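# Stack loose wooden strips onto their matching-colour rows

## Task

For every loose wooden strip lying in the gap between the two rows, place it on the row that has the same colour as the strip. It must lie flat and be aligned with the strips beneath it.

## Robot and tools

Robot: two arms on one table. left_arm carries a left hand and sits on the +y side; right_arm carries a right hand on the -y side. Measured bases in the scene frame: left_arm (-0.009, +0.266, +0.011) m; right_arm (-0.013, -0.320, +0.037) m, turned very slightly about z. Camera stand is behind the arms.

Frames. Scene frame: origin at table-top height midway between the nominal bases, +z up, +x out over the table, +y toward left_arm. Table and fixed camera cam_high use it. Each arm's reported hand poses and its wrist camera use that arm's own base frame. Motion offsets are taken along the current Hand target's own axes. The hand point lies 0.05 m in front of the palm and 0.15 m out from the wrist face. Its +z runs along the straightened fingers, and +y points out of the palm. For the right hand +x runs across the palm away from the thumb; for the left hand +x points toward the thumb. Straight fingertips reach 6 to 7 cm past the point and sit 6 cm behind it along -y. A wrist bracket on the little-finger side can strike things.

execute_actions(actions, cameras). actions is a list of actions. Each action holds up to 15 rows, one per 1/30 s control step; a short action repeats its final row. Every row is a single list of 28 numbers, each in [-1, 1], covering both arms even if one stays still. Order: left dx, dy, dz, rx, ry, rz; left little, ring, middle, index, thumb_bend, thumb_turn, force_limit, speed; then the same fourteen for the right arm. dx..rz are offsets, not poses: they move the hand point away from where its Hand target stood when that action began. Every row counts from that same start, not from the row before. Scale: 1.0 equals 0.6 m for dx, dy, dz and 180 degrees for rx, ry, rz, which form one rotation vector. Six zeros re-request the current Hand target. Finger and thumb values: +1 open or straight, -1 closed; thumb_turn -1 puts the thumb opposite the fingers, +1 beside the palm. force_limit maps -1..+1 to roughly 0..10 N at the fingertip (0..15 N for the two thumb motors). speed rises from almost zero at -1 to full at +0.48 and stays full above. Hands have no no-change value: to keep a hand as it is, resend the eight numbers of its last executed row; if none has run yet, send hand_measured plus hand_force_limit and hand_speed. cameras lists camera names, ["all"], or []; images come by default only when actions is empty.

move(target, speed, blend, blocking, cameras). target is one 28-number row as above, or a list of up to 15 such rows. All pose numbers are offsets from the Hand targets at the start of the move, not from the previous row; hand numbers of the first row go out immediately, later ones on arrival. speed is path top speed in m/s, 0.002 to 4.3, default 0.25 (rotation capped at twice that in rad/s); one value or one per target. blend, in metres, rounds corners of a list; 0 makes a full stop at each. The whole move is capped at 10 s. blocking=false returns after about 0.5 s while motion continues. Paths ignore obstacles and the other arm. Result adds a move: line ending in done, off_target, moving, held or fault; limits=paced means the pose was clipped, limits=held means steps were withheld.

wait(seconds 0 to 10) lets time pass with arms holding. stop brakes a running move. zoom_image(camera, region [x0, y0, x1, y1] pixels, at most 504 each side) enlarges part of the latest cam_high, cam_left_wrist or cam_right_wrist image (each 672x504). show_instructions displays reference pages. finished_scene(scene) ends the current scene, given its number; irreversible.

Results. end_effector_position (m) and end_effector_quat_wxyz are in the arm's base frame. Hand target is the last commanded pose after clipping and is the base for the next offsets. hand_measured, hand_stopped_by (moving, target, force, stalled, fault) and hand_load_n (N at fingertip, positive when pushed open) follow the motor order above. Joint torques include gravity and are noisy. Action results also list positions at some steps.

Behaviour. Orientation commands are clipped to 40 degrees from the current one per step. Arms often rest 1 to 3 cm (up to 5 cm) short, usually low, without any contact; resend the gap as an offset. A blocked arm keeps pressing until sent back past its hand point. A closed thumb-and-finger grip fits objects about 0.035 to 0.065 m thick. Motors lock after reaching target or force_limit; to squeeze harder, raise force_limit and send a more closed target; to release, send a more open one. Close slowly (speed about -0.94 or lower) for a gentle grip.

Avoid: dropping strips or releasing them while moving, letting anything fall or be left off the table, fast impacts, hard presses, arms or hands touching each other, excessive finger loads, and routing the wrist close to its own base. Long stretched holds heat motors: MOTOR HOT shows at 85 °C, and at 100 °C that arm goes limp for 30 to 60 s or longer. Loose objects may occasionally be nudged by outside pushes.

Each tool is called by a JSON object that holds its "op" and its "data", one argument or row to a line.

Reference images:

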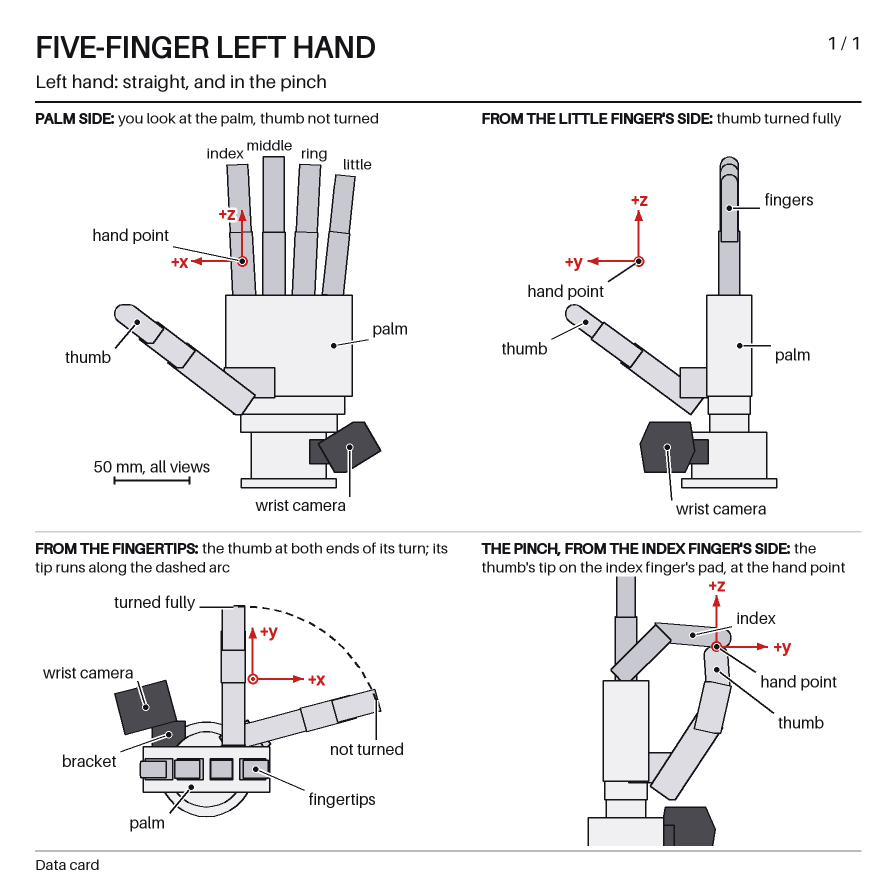

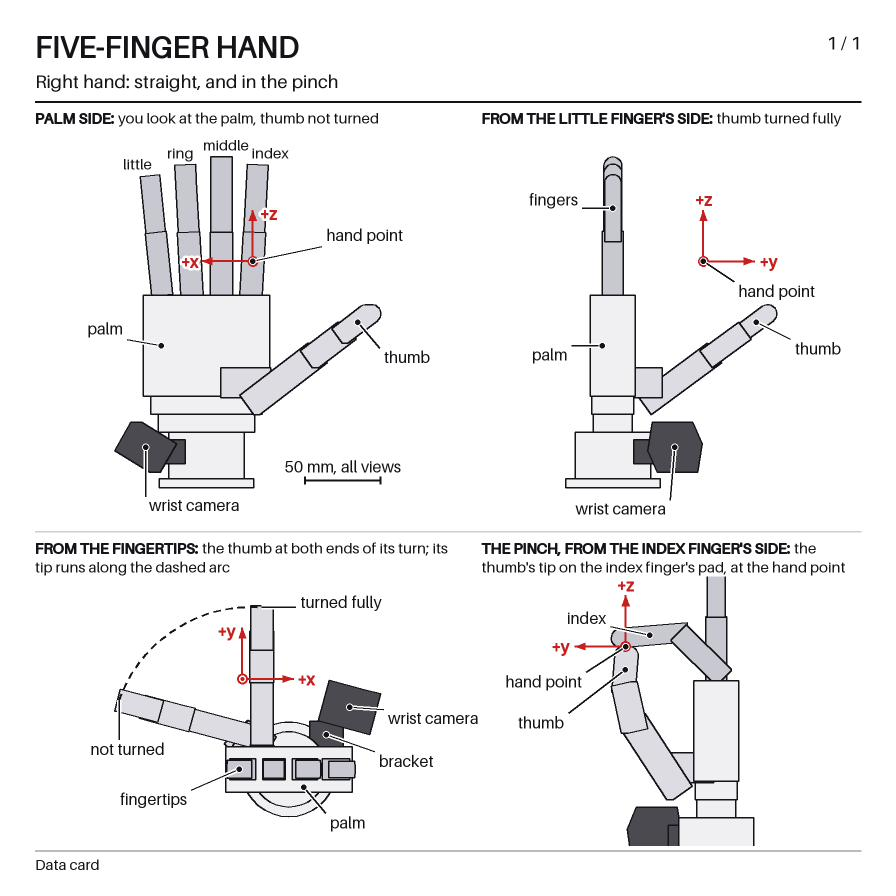

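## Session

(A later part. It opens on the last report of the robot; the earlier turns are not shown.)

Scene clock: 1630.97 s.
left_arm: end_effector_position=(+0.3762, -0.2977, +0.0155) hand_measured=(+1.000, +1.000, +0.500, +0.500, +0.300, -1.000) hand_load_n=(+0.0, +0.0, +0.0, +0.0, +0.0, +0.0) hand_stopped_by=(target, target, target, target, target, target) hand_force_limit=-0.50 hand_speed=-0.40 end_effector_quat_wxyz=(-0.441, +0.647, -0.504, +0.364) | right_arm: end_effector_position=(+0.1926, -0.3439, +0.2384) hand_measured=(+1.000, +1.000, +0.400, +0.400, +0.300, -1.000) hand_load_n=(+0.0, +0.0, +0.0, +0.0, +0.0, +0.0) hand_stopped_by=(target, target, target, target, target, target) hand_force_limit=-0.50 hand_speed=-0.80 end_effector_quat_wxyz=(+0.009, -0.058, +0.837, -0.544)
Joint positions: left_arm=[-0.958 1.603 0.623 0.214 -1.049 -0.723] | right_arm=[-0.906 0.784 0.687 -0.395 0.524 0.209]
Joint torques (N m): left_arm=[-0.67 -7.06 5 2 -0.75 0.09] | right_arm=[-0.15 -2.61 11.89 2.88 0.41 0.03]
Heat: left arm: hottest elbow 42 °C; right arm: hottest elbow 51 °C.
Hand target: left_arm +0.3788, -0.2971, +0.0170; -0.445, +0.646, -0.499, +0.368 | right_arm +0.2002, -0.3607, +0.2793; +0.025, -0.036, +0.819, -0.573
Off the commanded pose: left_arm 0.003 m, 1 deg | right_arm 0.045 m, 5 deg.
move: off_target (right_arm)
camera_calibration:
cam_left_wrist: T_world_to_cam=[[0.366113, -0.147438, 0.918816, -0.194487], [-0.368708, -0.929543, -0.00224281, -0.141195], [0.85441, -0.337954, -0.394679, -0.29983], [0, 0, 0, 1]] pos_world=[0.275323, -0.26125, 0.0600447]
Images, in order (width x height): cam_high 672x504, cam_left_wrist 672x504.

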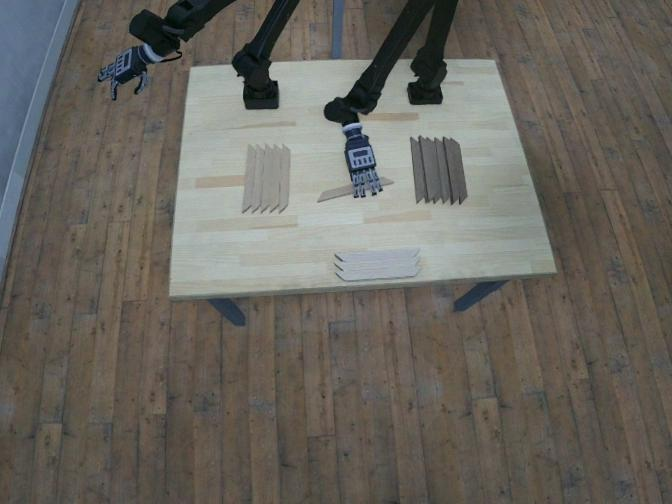

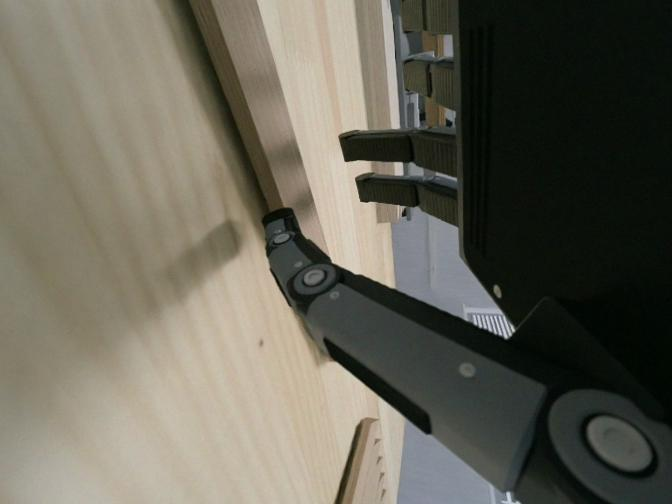

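{"op": "move", "data": {
  "target": [-0.0057,0.0167,0.0112,0,0,0,1,1,0.5,0.5,0.3,-1,-0.5,-0.4,0,0,0,0,0,0,1,1,0.4,0.4,0.3,-1,-0.5,-0.8],
  "speed": 0.05,
  "cameras": ["cam_high","cam_left_wrist"]
}}

{"op": "zoom_image", "data": {
  "camera": "cam_left_wrist",
  "region": [160, 100, 360, 300]
}}

Scene clock: 1650.07 s.
left_arm: end_effector_position=(+0.3760, -0.2972, +0.0048) hand_measured=(+1.000, +1.000, +0.500, +0.500, +0.300, -1.000) hand_load_n=(+0.0, -0.5, +0.0, +0.0, +0.0, +0.0) hand_stopped_by=(target, target, target, target, target, target) hand_force_limit=-0.50 hand_speed=-0.40 end_effector_quat_wxyz=(-0.442, +0.645, -0.504, +0.367) | right_arm: end_effector_position=(+0.1926, -0.3439, +0.2384) hand_measured=(+1.000, +1.000, +0.400, +0.400, +0.300, -1.000) hand_load_n=(+0.0, +0.0, +0.0, +0.0, +0.0, +0.0) hand_stopped_by=(target, target, target, target, target, target) hand_force_limit=-0.50 hand_speed=-0.80 end_effector_quat_wxyz=(+0.009, -0.058, +0.837, -0.544)
Joint positions: left_arm=[-0.958 1.636 0.61 0.274 -1.049 -0.711] | right_arm=[-0.906 0.784 0.687 -0.395 0.524 0.209]
Joint torques (N m): left_arm=[0.32 -7.18 4.68 2.03 -0.42 0.11] | right_arm=[0.03 -2.96 11.81 2.81 0.37 0.03]
Heat: left arm: hottest elbow 41 °C; right arm: hottest elbow 51 °C.
Hand target: left_arm +0.3810, -0.2935, +0.0052; -0.445, +0.646, -0.499, +0.368 | right_arm +0.2002, -0.3607, +0.2793; +0.025, -0.036, +0.819, -0.573
Off the commanded pose: left_arm 0.006 m, 1 deg | right_arm 0.045 m, 5 deg.
move: off_target (right_arm)
camera_calibration:
cam_left_wrist: T_world_to_cam=[[0.360445, -0.148944, 0.920812, -0.182794], [-0.372673, -0.927953, -0.00421911, -0.138892], [0.855099, -0.341641, -0.389984, -0.305111], [0, 0, 0, 1]] pos_world=[0.275026, -0.26035, 0.0487448]
Images, in order (width x height): cam_high 672x504, cam_left_wrist 672x504.

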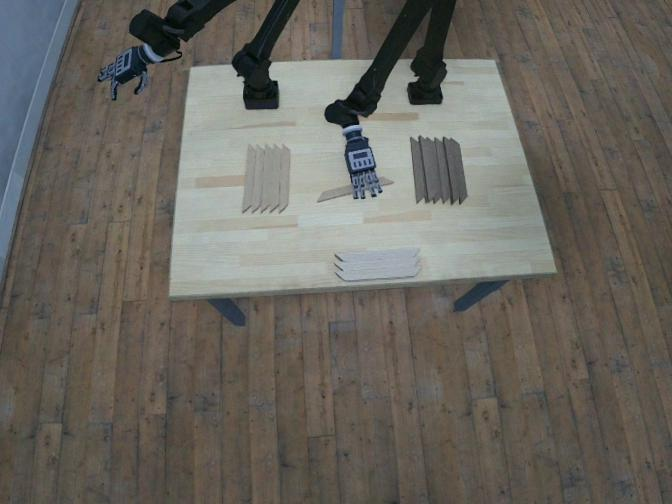

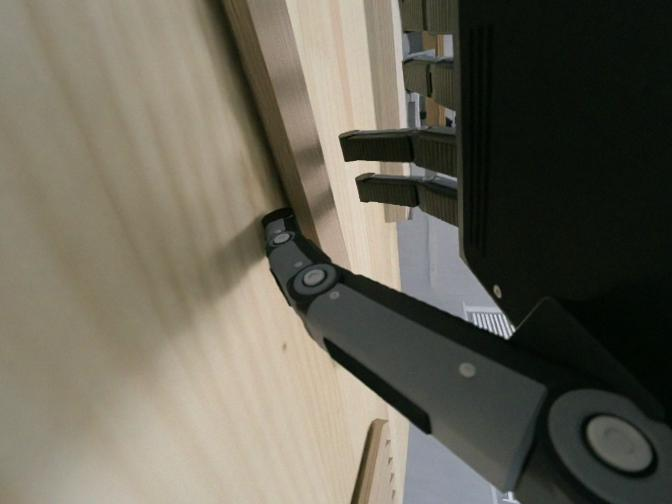

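Scaled by 2.520 from the camera's 672x504 image, which has a finer 960x720 frame.

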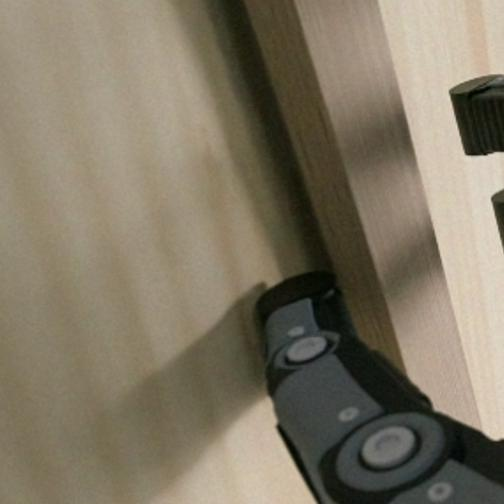

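{"op": "execute_actions", "data": {
  "actions": [
    [[0,0,0,0,0,0,1,1,0.14,0.14,0.3,-1,-0.5,-0.7,0,0,0,0,0,0,1,1,0.4,0.4,0.3,-1,-0.5,-0.8]],
    [[0,0,0,0,0,0,1,1,0.14,0.14,0.3,-1,-0.5,-0.7,0,0,0,0,0,0,1,1,0.4,0.4,0.3,-1,-0.5,-0.8]],
    [[0,0,0,0,0,0,1,1,-0.15,-0.15,0.3,-1,-0.5,-0.9,0,0,0,0,0,0,1,1,0.4,0.4,0.3,-1,-0.5,-0.8]],
    [[0,0,0,0,0,0,1,1,-0.15,-0.15,0.3,-1,-0.5,-0.9,0,0,0,0,0,0,1,1,0.4,0.4,0.3,-1,-0.5,-0.8]]
  ],
  "cameras": ["cam_high","cam_left_wrist"]
}}

Scene clock: 1666.47 s.
left_arm: end_effector_position=(+0.3794, -0.2945, +0.0057) hand_measured=(+1.000, +1.000, +0.076, +0.068, +0.302, -1.000) hand_load_n=(+0.0, +0.0, +2.0, +5.0, +4.0, +0.0) hand_stopped_by=(target, target, force, force, target, target) hand_force_limit=-0.50 hand_speed=-0.90 end_effector_quat_wxyz=(-0.443, +0.648, -0.499, +0.367) | right_arm: end_effector_position=(+0.1926, -0.3439, +0.2384) hand_measured=(+1.000, +1.000, +0.400, +0.400, +0.300, -1.000) hand_load_n=(+0.0, +0.0, +0.0, +0.0, +0.0, +0.0) hand_stopped_by=(target, target, target, target, target, target) hand_force_limit=-0.50 hand_speed=-0.80 end_effector_quat_wxyz=(+0.009, -0.058, +0.837, -0.544)
Joint positions: left_arm=[-0.949 1.636 0.61 0.28 -1.049 -0.711] | right_arm=[-0.906 0.784 0.687 -0.395 0.524 0.209]
Joint torques (N m): left_arm=[0.26 -7.12 4.68 1.85 -0.41 0.1] | right_arm=[-0.21 -2.26 11.79 2.85 0.38 0.06]
Heat: left arm: hottest elbow 41 °C; right arm: hottest elbow 52 °C.
Hand target: left_arm +0.3810, -0.2935, +0.0052; -0.445, +0.646, -0.499, +0.368 | right_arm +0.2002, -0.3607, +0.2793; +0.025, -0.036, +0.819, -0.573
Off the commanded pose: left_arm 0.002 m, 0 deg | right_arm 0.045 m, 5 deg.
Step readings (end_effector_position of left_arm | right_arm):
0: (+0.3760, -0.2972, +0.0048) | (+0.1926, -0.3439, +0.2384)
1: (+0.3760, -0.2972, +0.0048) | (+0.1926, -0.3439, +0.2384)
2: (+0.3760, -0.2972, +0.0048) | (+0.1926, -0.3439, +0.2384)
4: (+0.3760, -0.2972, +0.0048) | (+0.1926, -0.3439, +0.2384)
8: (+0.3760, -0.2972, +0.0048) | (+0.1926, -0.3439, +0.2384)
15: (+0.3760, -0.2972, +0.0048) | (+0.1926, -0.3439, +0.2384)
16: (+0.3760, -0.2972, +0.0048) | (+0.1926, -0.3439, +0.2384)
17: (+0.3765, -0.2966, +0.0048) | (+0.1926, -0.3439, +0.2384)
19: (+0.3765, -0.2966, +0.0048) | (+0.1926, -0.3439, +0.2384)
23: (+0.3765, -0.2966, +0.0048) | (+0.1926, -0.3439, +0.2384)
30: (+0.3765, -0.2966, +0.0048) | (+0.1926, -0.3439, +0.2384)
31: (+0.3765, -0.2966, +0.0048) | (+0.1926, -0.3439, +0.2384)
32: (+0.3765, -0.2966, +0.0048) | (+0.1926, -0.3439, +0.2384)
34: (+0.3771, -0.2962, +0.0050) | (+0.1926, -0.3439, +0.2384)
38: (+0.3788, -0.2949, +0.0055) | (+0.1926, -0.3439, +0.2384)
45: (+0.3794, -0.2945, +0.0057) | (+0.1926, -0.3439, +0.2384)
46: (+0.3794, -0.2945, +0.0057) | (+0.1926, -0.3439, +0.2384)
47: (+0.3794, -0.2945, +0.0057) | (+0.1926, -0.3439, +0.2384)
49: (+0.3794, -0.2945, +0.0057) | (+0.1926, -0.3439, +0.2384)
53: (+0.3794, -0.2945, +0.0057) | (+0.1926, -0.3439, +0.2384)
60: (+0.3794, -0.2945, +0.0057) | (+0.1926, -0.3439, +0.2384)
camera_calibration:
cam_left_wrist: T_world_to_cam=[[0.358548, -0.140977, 0.922805, -0.18144], [-0.36405, -0.931379, -0.000838795, -0.139496], [0.8596, -0.335646, -0.385267, -0.306724], [0, 0, 0, 1]] pos_world=[0.277931, -0.258453, 0.0491462]
Images, in order (width x height): cam_high 672x504, cam_left_wrist 672x504.

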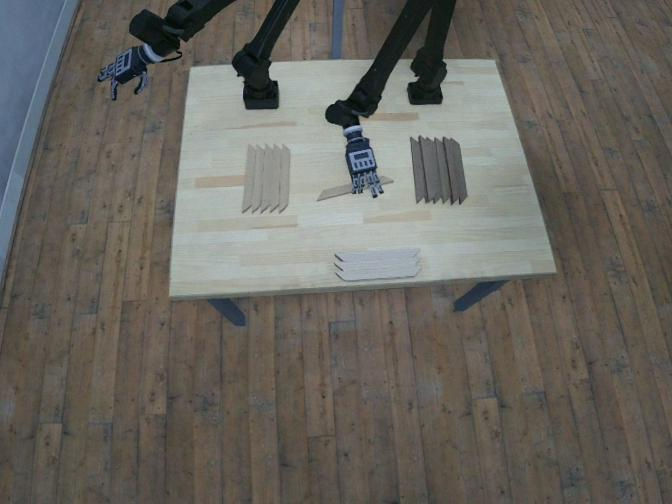

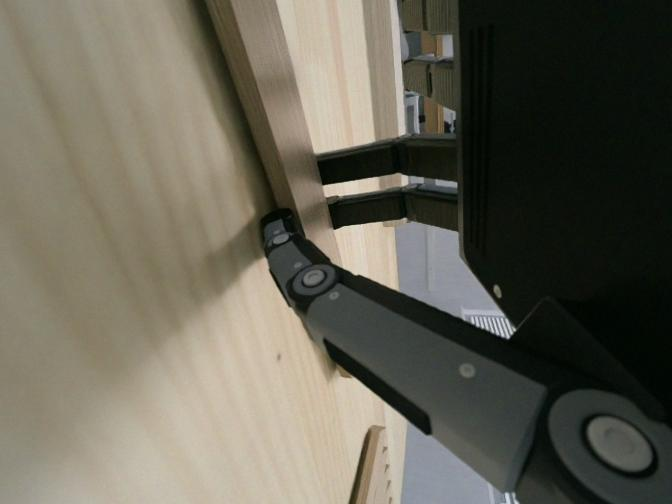

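{"op": "move", "data": {
  "target": [
    [0.0042,-0.1256,-0.0443,0,0,0,1,1,-0.15,-0.15,0.3,-1,-0.5,-0.9,0,0,0,0,0,0,1,1,0.4,0.4,0.3,-1,-0.5,-0.8],
    [0.4675,-0.095,-0.2378,0.0062,0.5556,0.1949,1,1,-0.15,-0.15,0.3,-1,-0.5,-0.9,0,0,0,0,0,0,1,1,0.4,0.4,0.3,-1,-0.5,-0.8]
  ],
  "speed": [0.08,0.2],
  "cameras": ["cam_high","cam_left_wrist"]
}}

{"op": "zoom_image", "data": {
  "camera": "cam_high",
  "region": [200, 90, 330, 220]
}}

Scene clock: 1712.53 s.
left_arm: end_effector_position=(+0.3116, -0.5732, +0.0869) hand_measured=(+1.000, +1.000, +0.076, +0.068, +0.302, -1.000) hand_load_n=(+0.0, +0.0, +2.5, +4.0, +4.5, -0.5) hand_stopped_by=(target, target, force, force, target, target) hand_force_limit=-0.50 hand_speed=-0.90 end_effector_quat_wxyz=(-0.021, +0.012, +0.817, -0.576) | right_arm: end_effector_position=(+0.1926, -0.3439, +0.2384) hand_measured=(+1.000, +1.000, +0.400, +0.400, +0.300, -1.000) hand_load_n=(+0.0, +0.0, +0.0, +0.0, +0.0, +0.0) hand_stopped_by=(target, target, target, target, target, target) hand_force_limit=-0.50 hand_speed=-0.80 end_effector_quat_wxyz=(+0.009, -0.058, +0.837, -0.544)
Joint positions: left_arm=[-0.863 1.814 1.132 0.226 0.706 0.286] | right_arm=[-0.906 0.784 0.687 -0.395 0.524 0.209]
Joint torques (N m): left_arm=[0.09 -11.75 12.83 1.32 0.51 0.09] | right_arm=[-0.03 -1.26 12.08 2.95 0.37 0.02]
Heat: left arm: hottest elbow 41 °C; right arm: hottest elbow 53 °C.
Hand target: left_arm +0.3326, -0.5899, +0.1150; -0.005, +0.024, +0.804, -0.595 | right_arm +0.2002, -0.3607, +0.2793; +0.025, -0.036, +0.819, -0.573
Off the commanded pose: left_arm 0.039 m, 3 deg | right_arm 0.045 m, 5 deg.
move: off_target (left_arm, right_arm)
camera_calibration:
cam_left_wrist: T_world_to_cam=[[-0.245476, -0.302288, 0.921067, -0.175541], [-0.795265, 0.606122, -0.0130227, 0.59311], [-0.554342, -0.735689, -0.389187, -0.099093], [0, 0, 0, 1]] pos_world=[0.373657, -0.485463, 0.130843]
Images, in order (width x height): cam_high 672x504, cam_left_wrist 672x504.

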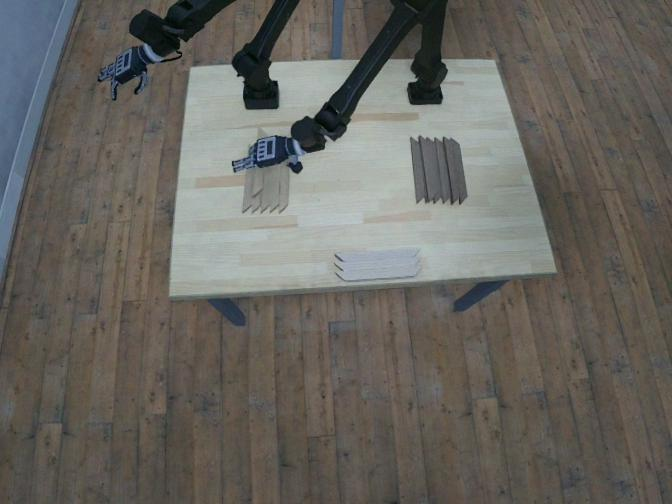

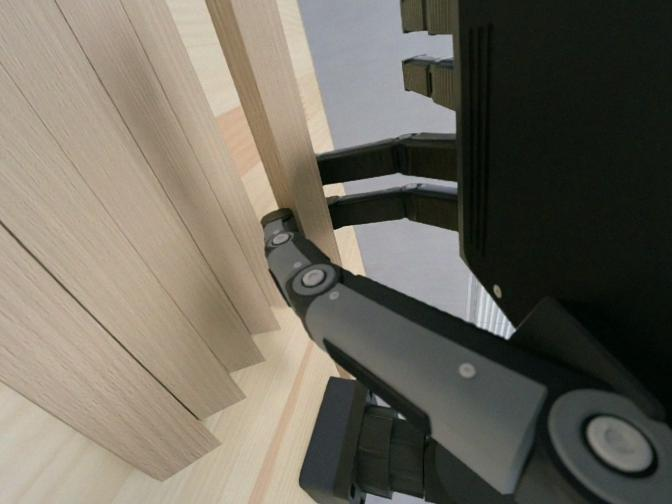

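Scaled by 3.877 from the camera's 672x504 image, which has a finer 960x720 frame.

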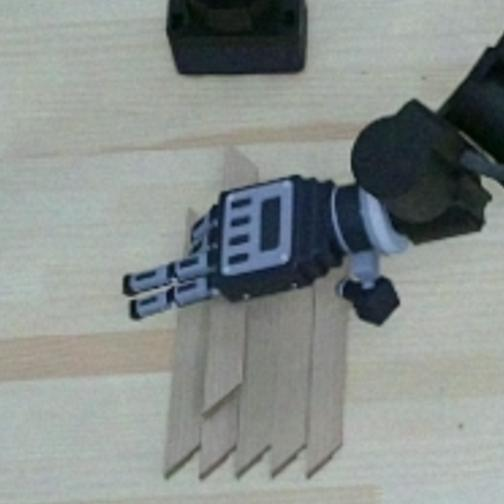

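{"op": "move", "data": {
  "target": [-0.0118,0.0872,0.0008,0,-0.0019,0.0061,1,1,-0.15,-0.15,0.3,-1,-0.5,-0.9,0,0,0,0,0,0,1,1,0.4,0.4,0.3,-1,-0.5,-0.8],
  "speed": 0.08,
  "cameras": ["cam_high","cam_left_wrist"]
}}

{"op": "zoom_image", "data": {
  "camera": "cam_high",
  "region": [220, 120, 320, 220]
}}

Scene clock: 1733.47 s.
left_arm: end_effector_position=(+0.3346, -0.5680, +0.0537) hand_measured=(+1.000, +1.000, +0.076, +0.068, +0.302, -1.000) hand_load_n=(+0.0, +0.0, +2.5, +4.0, +4.5, -0.5) hand_stopped_by=(target, target, force, force, target, target) hand_force_limit=-0.50 hand_speed=-0.90 end_effector_quat_wxyz=(-0.008, +0.018, +0.814, -0.581) | right_arm: end_effector_position=(+0.1926, -0.3439, +0.2384) hand_measured=(+1.000, +1.000, +0.400, +0.400, +0.300, -1.000) hand_load_n=(+0.0, +0.0, +0.0, +0.0, +0.0, +0.0) hand_stopped_by=(target, target, target, target, target, target) hand_force_limit=-0.50 hand_speed=-0.80 end_effector_quat_wxyz=(+0.009, -0.058, +0.837, -0.544)
Joint positions: left_arm=[-0.829 1.889 1.132 0.307 0.724 0.318] | right_arm=[-0.906 0.784 0.687 -0.395 0.524 0.209]
Joint torques (N m): left_arm=[0.44 -12.34 8.13 2.54 0.53 0.1] | right_arm=[0.15 -2.43 11.92 2.74 0.46 0.04]
Heat: left arm: hottest elbow 46 °C; right arm: hottest elbow 53 °C.
Hand target: left_arm +0.3414, -0.5754, +0.0649; +0.003, +0.030, +0.803, -0.595 | right_arm +0.2002, -0.3607, +0.2793; +0.025, -0.036, +0.819, -0.573
Off the commanded pose: left_arm 0.015 m, 3 deg | right_arm 0.045 m, 5 deg.
move: off_target (left_arm, right_arm)
camera_calibration:
cam_left_wrist: T_world_to_cam=[[-0.269665, -0.293653, 0.917087, -0.124467], [-0.798416, 0.600608, -0.0424545, 0.607367], [-0.538342, -0.743665, -0.39642, -0.104931], [0, 0, 0, 1]] pos_world=[0.394879, -0.479373, 0.098336]
Images, in order (width x height): cam_high 672x504, cam_left_wrist 672x504.

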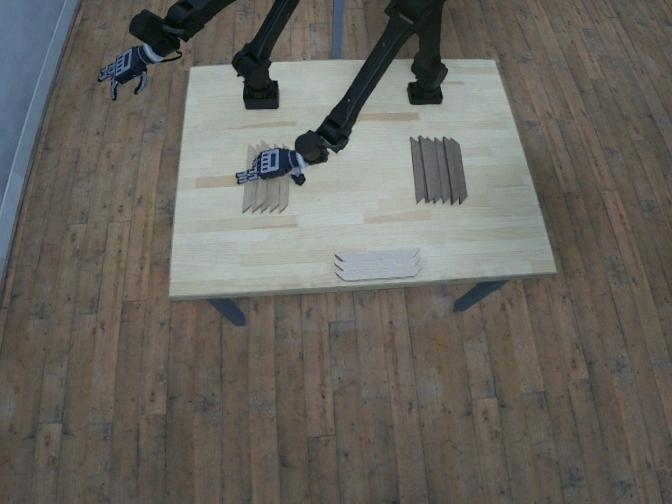

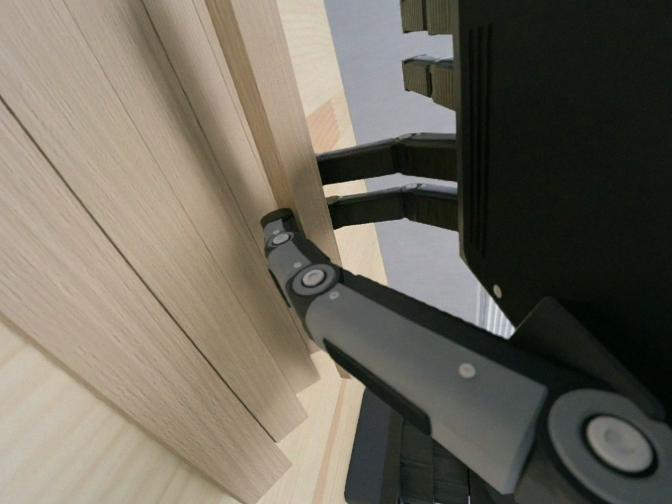

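Scaled by 5.040 from the camera's 672x504 image, which has a finer 960x720 frame.

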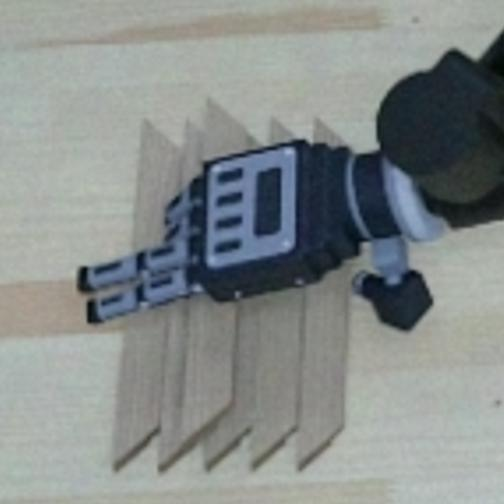

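{"op": "zoom_image", "data": {
  "camera": "cam_high",
  "region": [236, 170, 296, 220]
}}

Scaled by 8.400 from the camera's 672x504 image, which has a finer 960x720 frame.

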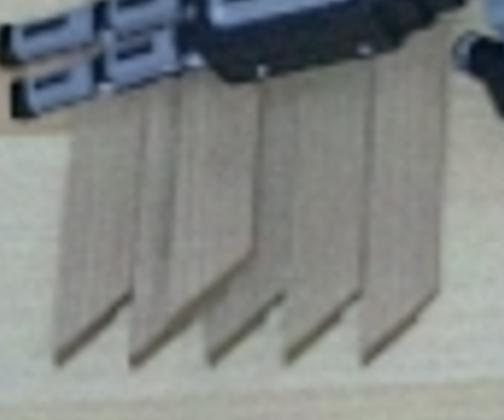

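{"op": "move", "data": {
  "target": [0.0228,0.0383,-0.0028,0,0,0,1,1,-0.15,-0.15,0.3,-1,-0.5,-0.9,0,0,0,0,0,0,1,1,0.4,0.4,0.3,-1,-0.5,-0.8],
  "speed": 0.06,
  "cameras": ["cam_high","cam_left_wrist"]
}}

{"op": "zoom_image", "data": {
  "camera": "cam_high",
  "region": [230, 130, 310, 220]
}}

Scene clock: 1763.27 s.
left_arm: end_effector_position=(+0.3286, -0.5615, +0.0370) hand_measured=(+1.000, +1.000, +0.076, +0.068, +0.302, -1.000) hand_load_n=(+0.0, +0.0, +2.5, +4.5, +4.5, -0.5) hand_stopped_by=(target, target, force, force, target, target) hand_force_limit=-0.50 hand_speed=-0.90 end_effector_quat_wxyz=(-0.004, +0.020, +0.811, -0.585) | right_arm: end_effector_position=(+0.1926, -0.3439, +0.2384) hand_measured=(+1.000, +1.000, +0.400, +0.400, +0.300, -1.000) hand_load_n=(+0.0, +0.0, +0.0, +0.0, +0.0, +0.0) hand_stopped_by=(target, target, target, target, target, target) hand_force_limit=-0.50 hand_speed=-0.80 end_effector_quat_wxyz=(+0.009, -0.058, +0.837, -0.544)
Joint positions: left_arm=[-0.829 1.905 1.088 0.381 0.724 0.318] | right_arm=[-0.906 0.784 0.687 -0.395 0.524 0.209]
Joint torques (N m): left_arm=[-0.03 -12.34 6.65 2.55 0.3 0.06] | right_arm=[-0.5 -1.55 11.92 2.76 0.45 -0.01]
Heat: left arm: hottest elbow 45 °C; right arm: hottest elbow 54 °C.
Hand target: left_arm +0.3290, -0.5665, +0.0429; +0.003, +0.030, +0.803, -0.595 | right_arm +0.2002, -0.3607, +0.2793; +0.025, -0.036, +0.819, -0.573
Off the commanded pose: left_arm 0.008 m, 2 deg | right_arm 0.045 m, 5 deg.
move: off_target (right_arm)
camera_calibration:
cam_left_wrist: T_world_to_cam=[[-0.278181, -0.284274, 0.917498, -0.10072], [-0.797958, 0.600106, -0.0560028, 0.597963], [-0.534676, -0.747704, -0.393777, -0.113424], [0, 0, 0, 1]] pos_world=[0.388486, -0.472281, 0.0812338]
Images, in order (width x height): cam_high 672x504, cam_left_wrist 672x504.

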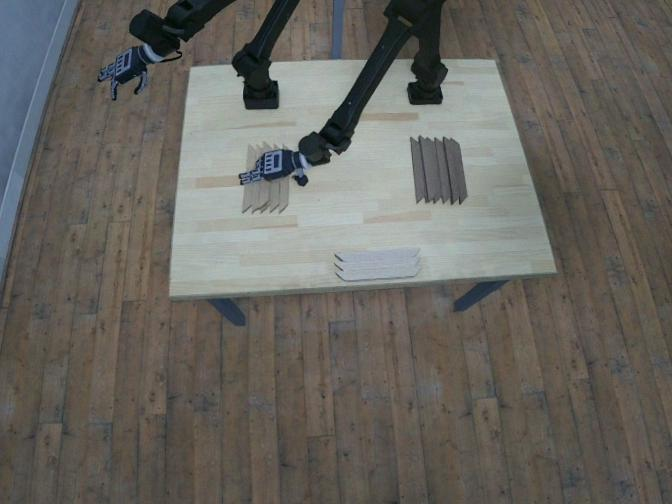

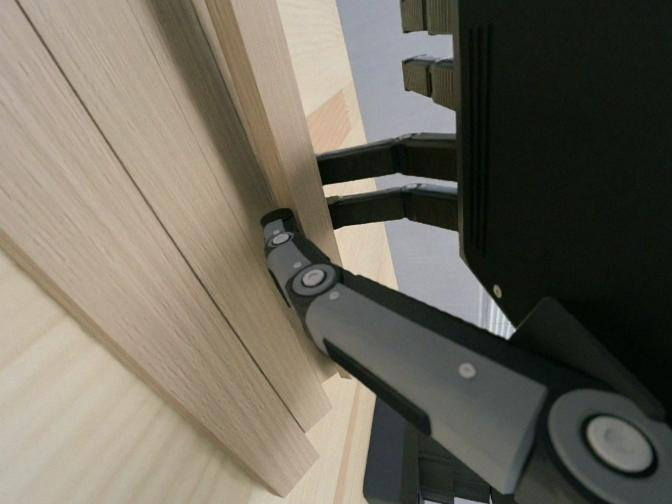

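Scaled by 5.600 from the camera's 672x504 image, which has a finer 960x720 frame.

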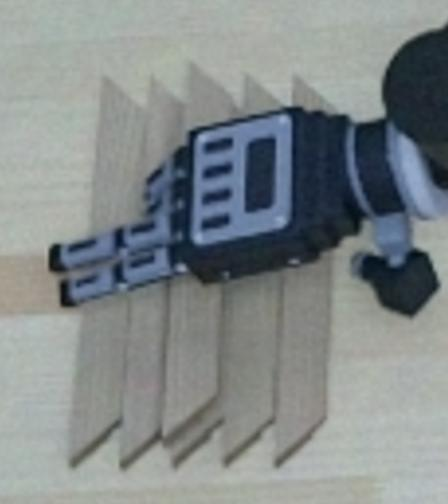

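{"op": "move", "data": {
  "target": [0.0133,0.037,0.0083,0,0,0,1,1,-0.15,-0.15,0.3,-1,-0.5,-0.9,0,0,0,0,0,0,1,1,0.4,0.4,0.3,-1,-0.5,-0.8],
  "speed": 0.05,
  "cameras": ["cam_high","cam_left_wrist"]
}}

{"op": "zoom_image", "data": {
  "camera": "cam_high",
  "region": [230, 130, 310, 220]
}}

{"op": "zoom_image", "data": {
  "camera": "cam_left_wrist",
  "region": [160, 0, 400, 240]
}}

Scene clock: 1778.00 s.
left_arm: end_effector_position=(+0.3267, -0.5594, +0.0231) hand_measured=(+1.000, +1.000, +0.076, +0.068, +0.302, -1.000) hand_load_n=(+0.0, +0.0, +3.0, +4.0, +4.5, -0.5) hand_stopped_by=(target, target, force, force, target, target) hand_force_limit=-0.50 hand_speed=-0.90 end_effector_quat_wxyz=(+0.000, +0.020, +0.807, -0.590) | right_arm: end_effector_position=(+0.1926, -0.3439, +0.2384) hand_measured=(+1.000, +1.000, +0.400, +0.400, +0.300, -1.000) hand_load_n=(+0.0, +0.0, +0.0, +0.0, +0.0, +0.0) hand_stopped_by=(target, target, target, target, target, target) hand_force_limit=-0.50 hand_speed=-0.80 end_effector_quat_wxyz=(+0.009, -0.058, +0.837, -0.544)
Joint positions: left_arm=[-0.829 1.929 1.063 0.45 0.721 0.309] | right_arm=[-0.906 0.784 0.687 -0.395 0.524 0.209]
Joint torques (N m): left_arm=[-0.67 -11.58 6.02 2.48 0.16 0.02] | right_arm=[-0.09 -2.43 12.01 2.8 0.39 0.03]
Heat: left arm: hottest elbow 43 °C; right arm: hottest elbow 54 °C.
Hand target: left_arm +0.3220, -0.5645, +0.0200; +0.003, +0.030, +0.803, -0.595 | right_arm +0.2002, -0.3607, +0.2793; +0.025, -0.036, +0.819, -0.573
Off the commanded pose: left_arm 0.008 m, 1 deg | right_arm 0.045 m, 5 deg.
move: off_target (right_arm)
camera_calibration:
cam_left_wrist: T_world_to_cam=[[-0.28184, -0.273422, 0.919677, -0.0807996], [-0.800982, 0.59474, -0.0686475, 0.592744], [-0.528199, -0.755992, -0.386628, -0.12536], [0, 0, 0, 1]] pos_world=[0.38579, -0.469392, 0.0665324]
Images, in order (width x height): cam_high 672x504, cam_left_wrist 672x504.

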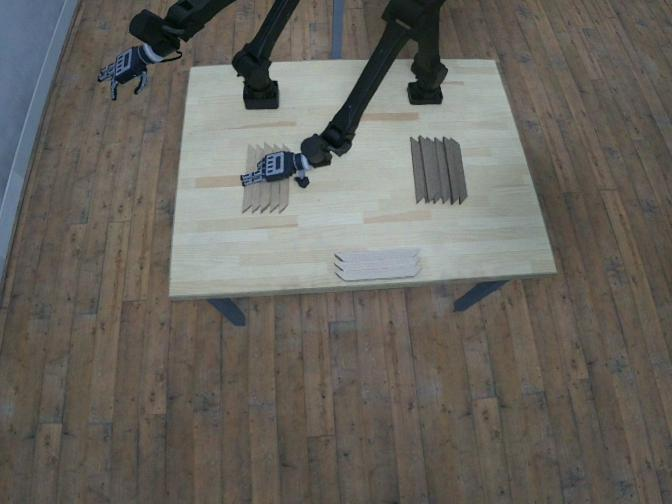

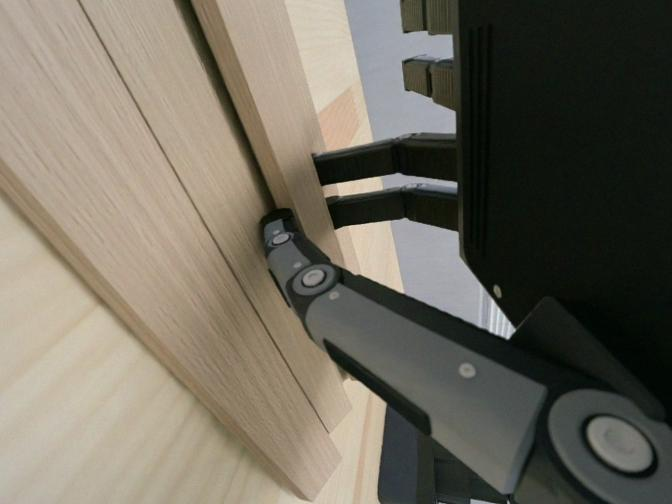

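Scaled by 5.600 from the camera's 672x504 image, which has a finer 960x720 frame.

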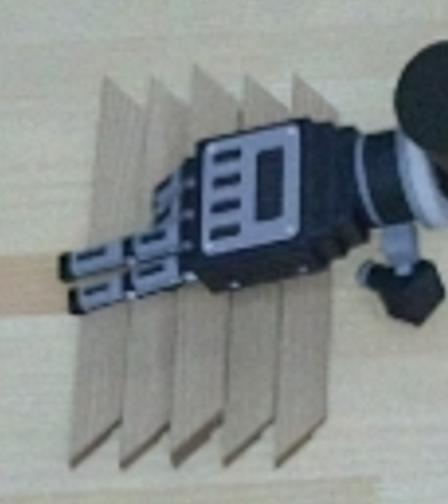

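Scaled by 2.100 from the camera's 672x504 image, which has a finer 960x720 frame.

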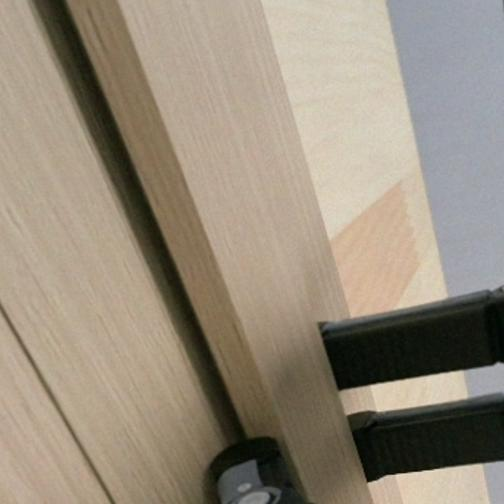

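{"op": "move", "data": {
  "target": [
    [0.0004,-0.0191,-0.0058,0,0.0051,-0.0168,1,1,-0.15,-0.15,0.3,-1,-0.5,-0.9,0,0,0,0,0,0,1,1,0.4,0.4,0.3,-1,-0.5,-0.8],
    [0,0.001,0,0,0.0051,-0.0168,1,1,-0.15,-0.15,0.3,-1,-0.5,-0.9,0,0,0,0,0,0,1,1,0.4,0.4,0.3,-1,-0.5,-0.8]
  ],
  "speed": 0.05,
  "cameras": ["cam_high","cam_left_wrist"]
}}

{"op": "zoom_image", "data": {
  "camera": "cam_high",
  "region": [230, 130, 310, 220]
}}

{"op": "zoom_image", "data": {
  "camera": "cam_left_wrist",
  "region": [160, 0, 400, 240]
}}

Scene clock: 1798.20 s.
left_arm: end_effector_position=(+0.3223, -0.5591, +0.0231) hand_measured=(+1.000, +1.000, +0.076, +0.068, +0.302, -1.000) hand_load_n=(+0.0, -0.5, +3.0, +4.5, +3.5, -0.5) hand_stopped_by=(target, target, force, force, target, target) hand_force_limit=-0.50 hand_speed=-0.90 end_effector_quat_wxyz=(-0.012, +0.016, +0.807, -0.590) | right_arm: end_effector_position=(+0.1926, -0.3439, +0.2384) hand_measured=(+1.000, +1.000, +0.400, +0.400, +0.300, -1.000) hand_load_n=(+0.0, +0.0, +0.0, +0.0, +0.0, +0.0) hand_stopped_by=(target, target, target, target, target, target) hand_force_limit=-0.50 hand_speed=-0.80 end_effector_quat_wxyz=(+0.009, -0.058, +0.837, -0.544)
Joint positions: left_arm=[-0.829 1.931 1.063 0.447 0.737 0.291] | right_arm=[-0.906 0.784 0.687 -0.395 0.524 0.209]
Joint torques (N m): left_arm=[0.15 -10.93 7.17 2.18 0.51 -0.15] | right_arm=[-0.15 -2.14 11.78 2.86 0.39 -0.01]
Heat: left arm: hottest elbow 42 °C; right arm: hottest elbow 54 °C.
Hand target: left_arm +0.3220, -0.5643, +0.0194; -0.019, +0.014, +0.804, -0.594 | right_arm +0.2002, -0.3607, +0.2793; +0.025, -0.036, +0.819, -0.573
Off the commanded pose: left_arm 0.006 m, 1 deg | right_arm 0.045 m, 5 deg.
move: off_target (right_arm)
camera_calibration:
cam_left_wrist: T_world_to_cam=[[-0.260846, -0.270886, 0.926596, -0.0873746], [-0.797412, 0.601471, -0.0486426, 0.591169], [-0.544144, -0.751567, -0.372899, -0.120084], [0, 0, 0, 1]] pos_world=[0.383271, -0.469491, 0.0649379]
Images, in order (width x height): cam_high 672x504, cam_left_wrist 672x504.

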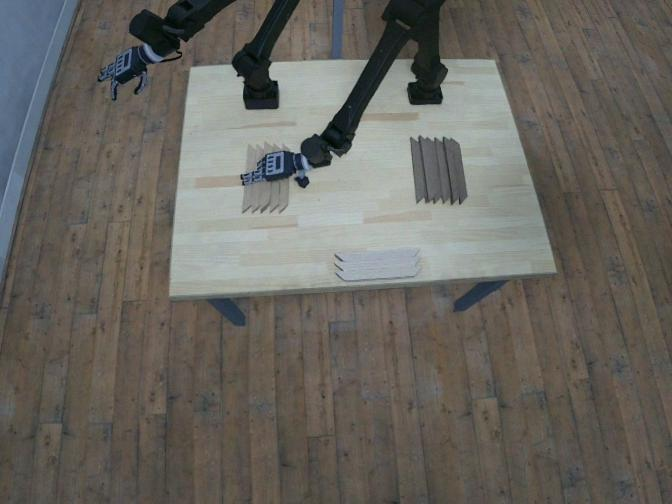

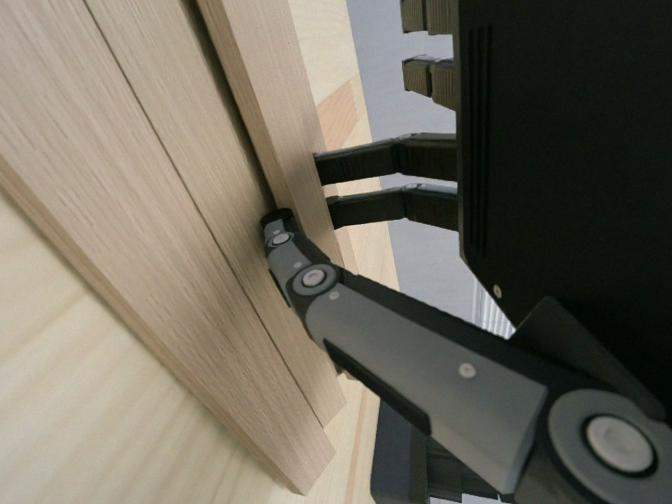

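Scaled by 5.600 from the camera's 672x504 image, which has a finer 960x720 frame.

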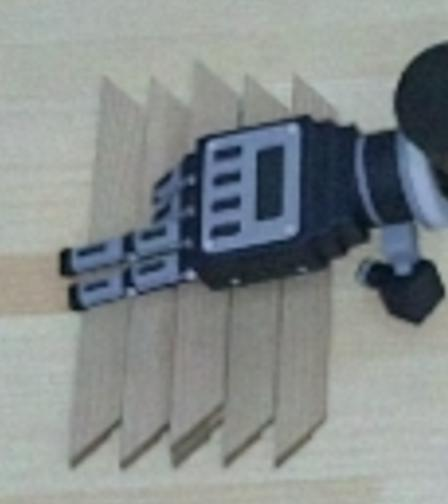

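Scaled by 2.100 from the camera's 672x504 image, which has a finer 960x720 frame.

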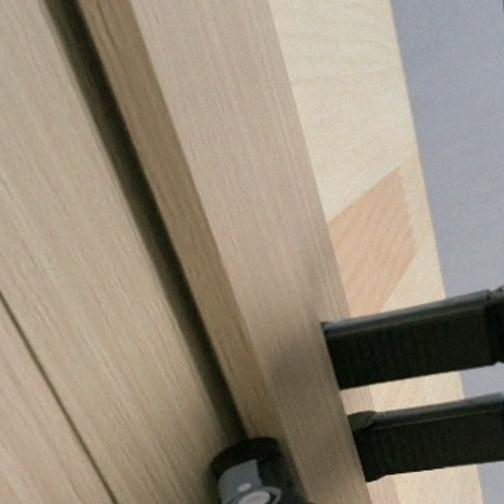

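{"op": "move", "data": {
  "target": [
    [-0.0067,-0.012,-0.003,0,0.0037,-0.0122,1,1,-0.15,-0.15,0.3,-1,-0.5,-0.9,0,0,0,0,0,0,1,1,0.4,0.4,0.3,-1,-0.5,-0.8],
    [-0.0067,0.009,0.0025,0,0.0037,-0.0122,1,1,-0.15,-0.15,0.3,-1,-0.5,-0.9,0,0,0,0,0,0,1,1,0.4,0.4,0.3,-1,-0.5,-0.8]
  ],
  "speed": 0.05,
  "cameras": ["cam_high","cam_left_wrist"]
}}

{"op": "zoom_image", "data": {
  "camera": "cam_high",
  "region": [230, 130, 310, 220]
}}

{"op": "zoom_image", "data": {
  "camera": "cam_left_wrist",
  "region": [160, 0, 400, 240]
}}

Scene clock: 1811.43 s.
left_arm: end_effector_position=(+0.3198, -0.5570, +0.0216) hand_measured=(+1.000, +1.000, +0.076, +0.068, +0.302, -1.000) hand_load_n=(+0.0, +0.0, +4.0, +4.5, +2.5, -1.5) hand_stopped_by=(target, target, force, force, target, target) hand_force_limit=-0.50 hand_speed=-0.90 end_effector_quat_wxyz=(-0.031, +0.005, +0.805, -0.593) | right_arm: end_effector_position=(+0.1926, -0.3439, +0.2384) hand_measured=(+1.000, +1.000, +0.400, +0.400, +0.300, -1.000) hand_load_n=(+0.0, -0.5, +0.0, -0.5, +0.5, +0.0) hand_stopped_by=(target, target, target, target, target, target) hand_force_limit=-0.50 hand_speed=-0.80 end_effector_quat_wxyz=(+0.009, -0.058, +0.837, -0.544)
Joint positions: left_arm=[-0.821 1.94 1.063 0.456 0.763 0.254] | right_arm=[-0.906 0.784 0.687 -0.395 0.524 0.209]
Joint torques (N m): left_arm=[0.38 -9.93 8.51 1.78 0.28 -0.11] | right_arm=[-0.21 -1.32 11.99 2.97 0.41 -0.01]
Heat: left arm: hottest elbow 41 °C; right arm: hottest elbow 54 °C.
Hand target: left_arm +0.3259, -0.5643, +0.0137; -0.036, +0.002, +0.804, -0.594 | right_arm +0.2002, -0.3607, +0.2793; +0.025, -0.036, +0.819, -0.573
Off the commanded pose: left_arm 0.012 m, 1 deg | right_arm 0.045 m, 5 deg.
move: off_target (left_arm, right_arm)
camera_calibration:
cam_left_wrist: T_world_to_cam=[[-0.222178, -0.264514, 0.93844, -0.0952335], [-0.795758, 0.605354, -0.0177696, 0.588718], [-0.563388, -0.750719, -0.344986, -0.11445], [0, 0, 0, 1]] pos_world=[0.382838, -0.467493, 0.0603484]
Images, in order (width x height): cam_high 672x504, cam_left_wrist 672x504.

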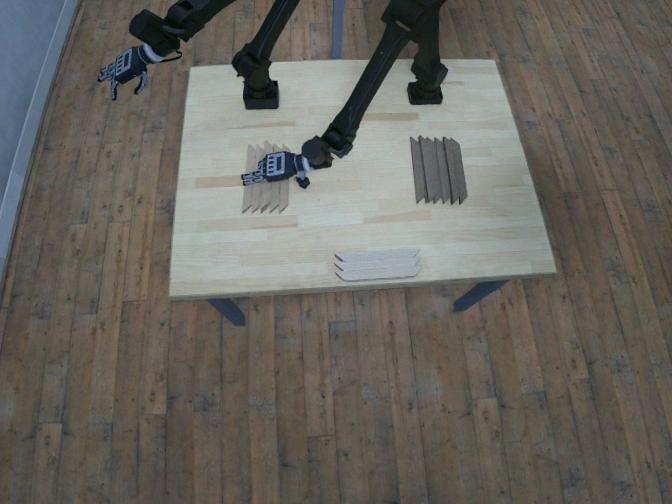

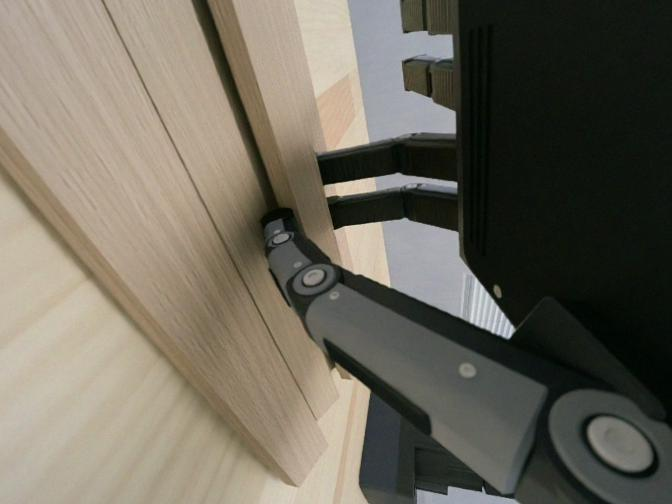

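Scaled by 5.600 from the camera's 672x504 image, which has a finer 960x720 frame.

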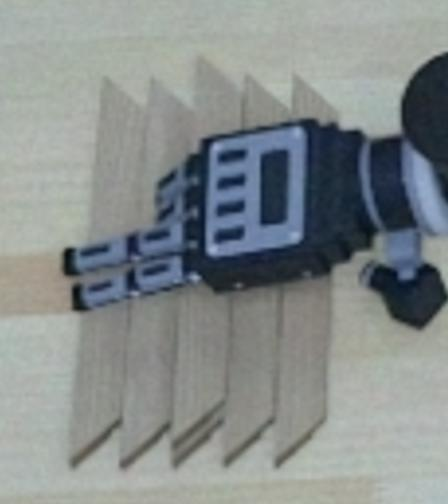

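Scaled by 2.100 from the camera's 672x504 image, which has a finer 960x720 frame.

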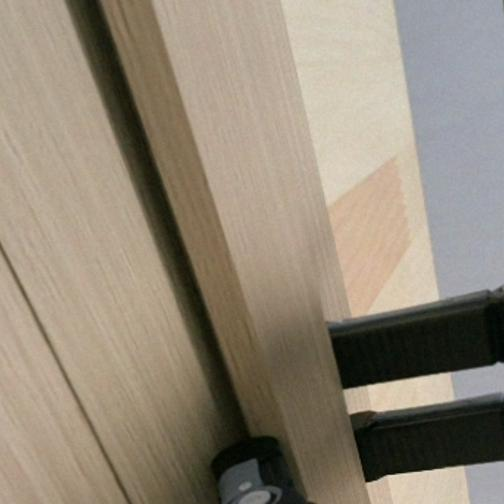

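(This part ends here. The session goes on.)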